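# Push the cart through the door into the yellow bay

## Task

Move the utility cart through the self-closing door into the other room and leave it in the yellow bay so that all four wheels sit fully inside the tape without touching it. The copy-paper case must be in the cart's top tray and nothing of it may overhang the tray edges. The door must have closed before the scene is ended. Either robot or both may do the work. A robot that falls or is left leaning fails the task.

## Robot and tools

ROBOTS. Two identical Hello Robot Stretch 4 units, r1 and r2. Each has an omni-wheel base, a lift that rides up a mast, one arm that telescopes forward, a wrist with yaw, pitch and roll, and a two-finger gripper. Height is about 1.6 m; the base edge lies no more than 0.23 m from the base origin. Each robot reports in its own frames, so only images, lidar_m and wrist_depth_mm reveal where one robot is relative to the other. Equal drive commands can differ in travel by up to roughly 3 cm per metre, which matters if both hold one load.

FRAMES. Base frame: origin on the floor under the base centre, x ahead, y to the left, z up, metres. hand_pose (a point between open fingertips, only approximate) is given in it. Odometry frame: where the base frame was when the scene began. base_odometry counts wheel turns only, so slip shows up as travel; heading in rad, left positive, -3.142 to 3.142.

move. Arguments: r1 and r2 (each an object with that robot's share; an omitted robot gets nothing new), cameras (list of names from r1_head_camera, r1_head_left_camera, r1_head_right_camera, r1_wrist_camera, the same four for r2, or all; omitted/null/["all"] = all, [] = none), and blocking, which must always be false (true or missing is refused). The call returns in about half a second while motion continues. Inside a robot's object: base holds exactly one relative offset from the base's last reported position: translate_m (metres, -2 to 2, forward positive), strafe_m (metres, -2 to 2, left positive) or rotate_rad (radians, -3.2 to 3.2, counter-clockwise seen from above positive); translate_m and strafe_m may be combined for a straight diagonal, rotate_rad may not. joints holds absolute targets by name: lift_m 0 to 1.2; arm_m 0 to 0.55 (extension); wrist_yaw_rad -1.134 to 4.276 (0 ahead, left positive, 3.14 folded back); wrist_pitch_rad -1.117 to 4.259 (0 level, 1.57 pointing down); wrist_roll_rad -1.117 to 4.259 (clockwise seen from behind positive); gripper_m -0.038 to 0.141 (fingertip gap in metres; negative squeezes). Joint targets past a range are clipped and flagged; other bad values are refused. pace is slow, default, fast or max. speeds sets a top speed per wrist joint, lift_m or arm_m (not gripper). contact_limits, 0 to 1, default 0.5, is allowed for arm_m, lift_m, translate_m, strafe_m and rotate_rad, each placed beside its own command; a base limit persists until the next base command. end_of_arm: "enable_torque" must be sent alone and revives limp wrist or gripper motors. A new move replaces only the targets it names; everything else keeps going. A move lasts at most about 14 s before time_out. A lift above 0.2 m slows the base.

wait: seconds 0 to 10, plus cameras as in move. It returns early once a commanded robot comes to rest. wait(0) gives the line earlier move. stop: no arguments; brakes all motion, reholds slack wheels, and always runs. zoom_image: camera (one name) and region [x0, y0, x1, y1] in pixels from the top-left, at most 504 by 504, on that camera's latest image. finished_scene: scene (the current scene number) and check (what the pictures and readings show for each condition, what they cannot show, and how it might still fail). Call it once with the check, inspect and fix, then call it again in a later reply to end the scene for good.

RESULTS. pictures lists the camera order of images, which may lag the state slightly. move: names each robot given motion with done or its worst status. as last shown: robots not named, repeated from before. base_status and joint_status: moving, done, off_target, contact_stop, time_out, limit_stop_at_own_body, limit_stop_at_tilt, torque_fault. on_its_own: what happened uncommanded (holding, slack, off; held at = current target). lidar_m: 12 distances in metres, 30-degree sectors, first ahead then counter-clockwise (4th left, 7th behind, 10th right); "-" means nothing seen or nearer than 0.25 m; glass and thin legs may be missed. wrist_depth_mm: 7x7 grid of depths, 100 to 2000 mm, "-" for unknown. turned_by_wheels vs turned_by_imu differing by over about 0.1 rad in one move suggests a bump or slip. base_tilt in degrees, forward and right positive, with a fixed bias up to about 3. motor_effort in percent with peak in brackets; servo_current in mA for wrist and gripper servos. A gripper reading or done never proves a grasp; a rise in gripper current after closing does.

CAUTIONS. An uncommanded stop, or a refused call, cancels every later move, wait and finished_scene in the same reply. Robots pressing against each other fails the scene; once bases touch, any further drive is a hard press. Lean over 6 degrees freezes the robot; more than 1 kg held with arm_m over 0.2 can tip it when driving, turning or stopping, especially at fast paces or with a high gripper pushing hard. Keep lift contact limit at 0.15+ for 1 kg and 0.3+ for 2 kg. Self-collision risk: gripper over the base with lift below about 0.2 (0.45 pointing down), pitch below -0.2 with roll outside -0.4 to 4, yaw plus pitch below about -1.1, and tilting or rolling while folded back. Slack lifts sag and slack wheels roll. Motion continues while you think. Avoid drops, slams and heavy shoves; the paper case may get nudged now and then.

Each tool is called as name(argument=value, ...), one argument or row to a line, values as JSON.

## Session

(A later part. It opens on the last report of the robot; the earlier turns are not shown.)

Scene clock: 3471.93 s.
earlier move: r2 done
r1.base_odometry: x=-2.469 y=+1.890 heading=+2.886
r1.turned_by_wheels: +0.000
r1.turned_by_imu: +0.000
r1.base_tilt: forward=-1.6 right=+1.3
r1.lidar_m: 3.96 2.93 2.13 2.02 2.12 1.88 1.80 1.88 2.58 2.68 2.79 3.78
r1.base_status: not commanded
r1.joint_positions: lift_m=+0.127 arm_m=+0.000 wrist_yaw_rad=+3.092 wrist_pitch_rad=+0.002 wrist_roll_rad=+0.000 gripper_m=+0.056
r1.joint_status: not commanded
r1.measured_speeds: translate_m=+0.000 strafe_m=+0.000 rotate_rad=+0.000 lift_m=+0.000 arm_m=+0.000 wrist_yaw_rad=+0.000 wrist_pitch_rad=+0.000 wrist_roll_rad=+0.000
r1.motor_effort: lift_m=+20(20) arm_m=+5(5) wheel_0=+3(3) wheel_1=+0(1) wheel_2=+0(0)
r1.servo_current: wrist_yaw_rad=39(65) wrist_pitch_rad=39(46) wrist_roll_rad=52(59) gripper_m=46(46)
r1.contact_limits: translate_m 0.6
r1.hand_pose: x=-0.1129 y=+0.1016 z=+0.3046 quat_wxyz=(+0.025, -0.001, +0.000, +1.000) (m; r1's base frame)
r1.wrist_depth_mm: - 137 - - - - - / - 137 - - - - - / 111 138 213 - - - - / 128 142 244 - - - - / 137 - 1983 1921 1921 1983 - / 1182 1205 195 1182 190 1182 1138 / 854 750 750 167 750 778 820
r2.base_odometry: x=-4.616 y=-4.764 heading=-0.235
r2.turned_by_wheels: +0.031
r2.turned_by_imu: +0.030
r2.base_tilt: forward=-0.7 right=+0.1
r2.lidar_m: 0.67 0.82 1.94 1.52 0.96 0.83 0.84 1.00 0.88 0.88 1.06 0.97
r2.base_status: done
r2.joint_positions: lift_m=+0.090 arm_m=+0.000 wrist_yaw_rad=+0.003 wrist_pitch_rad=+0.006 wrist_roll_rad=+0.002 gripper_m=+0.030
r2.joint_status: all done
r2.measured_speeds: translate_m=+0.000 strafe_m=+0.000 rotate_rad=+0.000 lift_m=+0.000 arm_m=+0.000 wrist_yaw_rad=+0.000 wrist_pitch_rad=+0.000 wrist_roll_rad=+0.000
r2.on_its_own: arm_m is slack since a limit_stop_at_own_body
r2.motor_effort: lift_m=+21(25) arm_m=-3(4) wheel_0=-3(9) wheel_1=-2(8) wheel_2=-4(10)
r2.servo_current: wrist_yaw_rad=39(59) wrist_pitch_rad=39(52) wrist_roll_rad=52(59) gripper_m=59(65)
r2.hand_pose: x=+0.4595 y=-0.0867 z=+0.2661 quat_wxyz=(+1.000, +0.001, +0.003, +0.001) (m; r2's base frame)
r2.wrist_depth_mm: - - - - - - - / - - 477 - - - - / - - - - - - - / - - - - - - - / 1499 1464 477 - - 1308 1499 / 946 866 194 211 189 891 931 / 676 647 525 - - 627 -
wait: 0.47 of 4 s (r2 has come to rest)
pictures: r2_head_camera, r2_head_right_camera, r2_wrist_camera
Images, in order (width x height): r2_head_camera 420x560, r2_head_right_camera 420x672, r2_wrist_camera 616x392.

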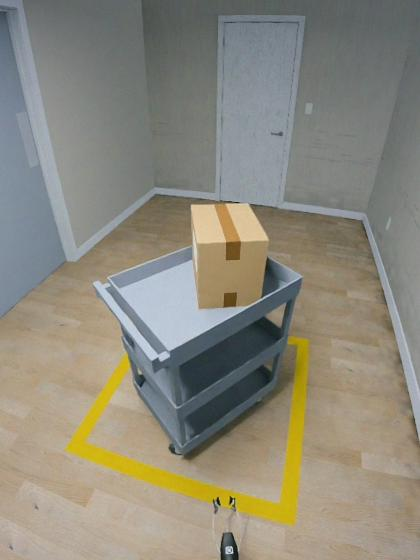

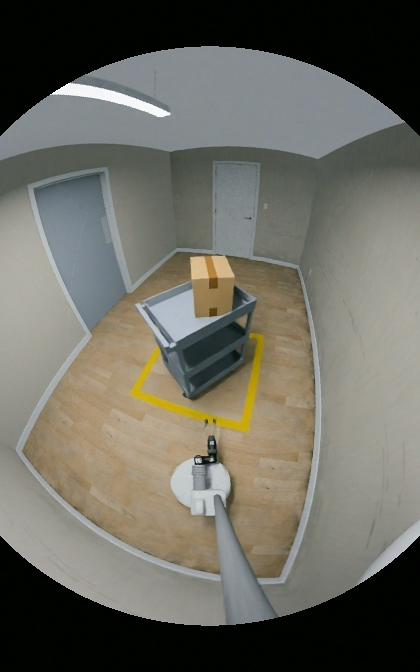

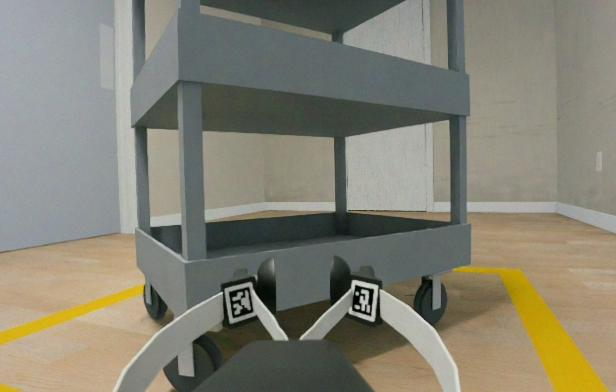

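wait(
  seconds=0,
  cameras=["r2_head_left_camera", "r1_head_right_camera"],
)

zoom_image(
  camera="r2_head_left_camera",
  region=[0, 140, 240, 400],
)

Scene clock: 3524.30 s.
r1.base_odometry: x=-2.469 y=+1.890 heading=+2.886
r1.turned_by_wheels: +0.000
r1.turned_by_imu: +0.000
r1.base_tilt: forward=-1.6 right=+1.3
r1.lidar_m: 3.95 2.92 2.12 2.03 2.11 1.89 1.81 1.88 2.59 2.71 2.81 3.77
r1.base_status: not commanded
r1.joint_positions: lift_m=+0.127 arm_m=+0.000 wrist_yaw_rad=+3.092 wrist_pitch_rad=+0.002 wrist_roll_rad=+0.000 gripper_m=+0.056
r1.joint_status: not commanded
r1.measured_speeds: translate_m=+0.000 strafe_m=+0.000 rotate_rad=+0.000 lift_m=+0.000 arm_m=+0.000 wrist_yaw_rad=+0.000 wrist_pitch_rad=+0.000 wrist_roll_rad=+0.000
r1.motor_effort: lift_m=+20(20) arm_m=+5(5) wheel_0=+3(3) wheel_1=+0(1) wheel_2=+0(0)
r1.servo_current: wrist_yaw_rad=65(65) wrist_pitch_rad=46(46) wrist_roll_rad=39(59) gripper_m=39(46)
r1.contact_limits: translate_m 0.6
r1.hand_pose: x=-0.1129 y=+0.1016 z=+0.3046 quat_wxyz=(+0.025, -0.001, +0.000, +1.000) (m; r1's base frame)
r1.wrist_depth_mm: - 137 - - - - - / - 137 - - - - - / 112 137 211 - - - - / 129 141 243 - - - - / 138 - 1863 1863 1808 1921 - / 1205 1182 195 1205 191 1160 1160 / 854 750 750 167 741 778 820
r2.base_odometry: x=-4.616 y=-4.764 heading=-0.235
r2.turned_by_wheels: +0.000
r2.turned_by_imu: +0.000
r2.base_tilt: forward=-0.7 right=+0.0
r2.lidar_m: 0.68 0.81 1.91 1.50 0.94 0.82 0.84 0.98 0.89 0.89 1.07 0.97
r2.base_status: done
r2.joint_positions: lift_m=+0.090 arm_m=+0.000 wrist_yaw_rad=+0.003 wrist_pitch_rad=+0.006 wrist_roll_rad=+0.002 gripper_m=+0.030
r2.joint_status: all done
r2.measured_speeds: translate_m=+0.000 strafe_m=+0.000 rotate_rad=+0.000 lift_m=+0.000 arm_m=+0.000 wrist_yaw_rad=+0.000 wrist_pitch_rad=+0.000 wrist_roll_rad=+0.000
r2.on_its_own: arm_m is slack since a limit_stop_at_own_body
r2.motor_effort: lift_m=+21(25) arm_m=-3(4) wheel_0=-2(9) wheel_1=-2(8) wheel_2=-4(10)
r2.servo_current: wrist_yaw_rad=39(59) wrist_pitch_rad=52(52) wrist_roll_rad=39(59) gripper_m=52(65)
r2.hand_pose: x=+0.4595 y=-0.0867 z=+0.2661 quat_wxyz=(+1.000, +0.001, +0.003, +0.001) (m; r2's base frame)
r2.wrist_depth_mm: - - - - - - - / - - 477 - - - - / - - - - - - - / - - - - - - - / 1499 1537 480 - - 1336 1499 / 931 854 194 212 188 891 931 / 676 640 530 - - 621 -
pictures: r1_head_right_camera, r2_head_left_camera
Images, in order (width x height): r1_head_right_camera 420x672, r2_head_left_camera 420x672.

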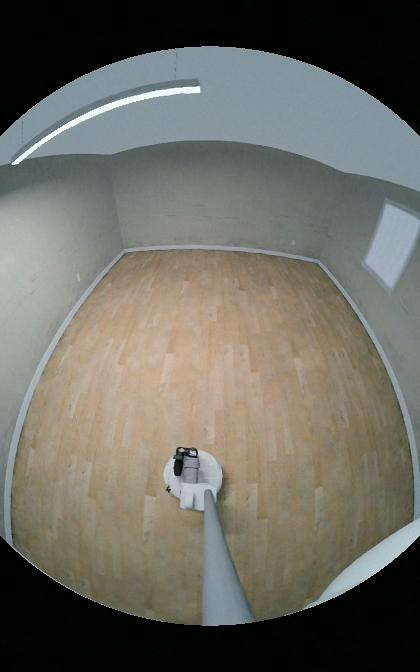

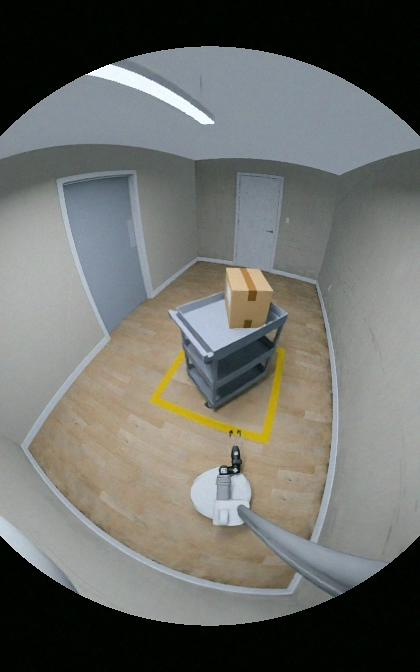

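Scaled by 1.938 from the camera's 420x672 image, which has a finer 600x960 frame.

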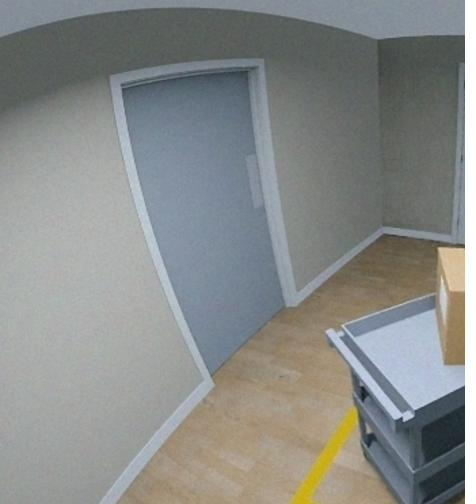

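finished_scene(
  scene=1,
  check="1) Cart in bay: r2's head, wrist and fisheye views from the +X' side show the whole cart body and the visible wheels (RR, FR, RL) inside the yellow square with clear floor between each wheel and the tape (about 0.09 m for the rear-right, ~0.2 m for RL and FR). The far (FL) wheel is hidden now, but the earlier front view showed its corner ~0.19 m from that tape. Could be missed if a caster is swung outward, but margins exceed that. 2) Box: it stands flat on the tray floor, bounded by the tray walls, no part beyond the rims. 3) Door: r2 views show the leaf flush in its frame; r1's lidar behind is flat at 1.80-1.81 m and stable. 4) Robots: released and away from the cart, both upright, at rest, in separate rooms.",
)

This call ended nothing. Check each condition that your pictures could not show: look closer or test it, and mend what is not met. Then call finished_scene again.

finished_scene(
  scene=1,
  check="FL wheel: in the earlier front wrist view (after release) it was visible at the cart's front-left corner, about 0.2 m inside the right-hand tape line, and the cart has not moved since. RR, FR and RL wheels are seen inside the tape with 0.09-0.2 m clearance. Box flat in the tray within the rims. Door leaf flush in the frame, lidar stable. Both robots upright, at rest and not touching anything.",
)

The scene is finished: the task was done.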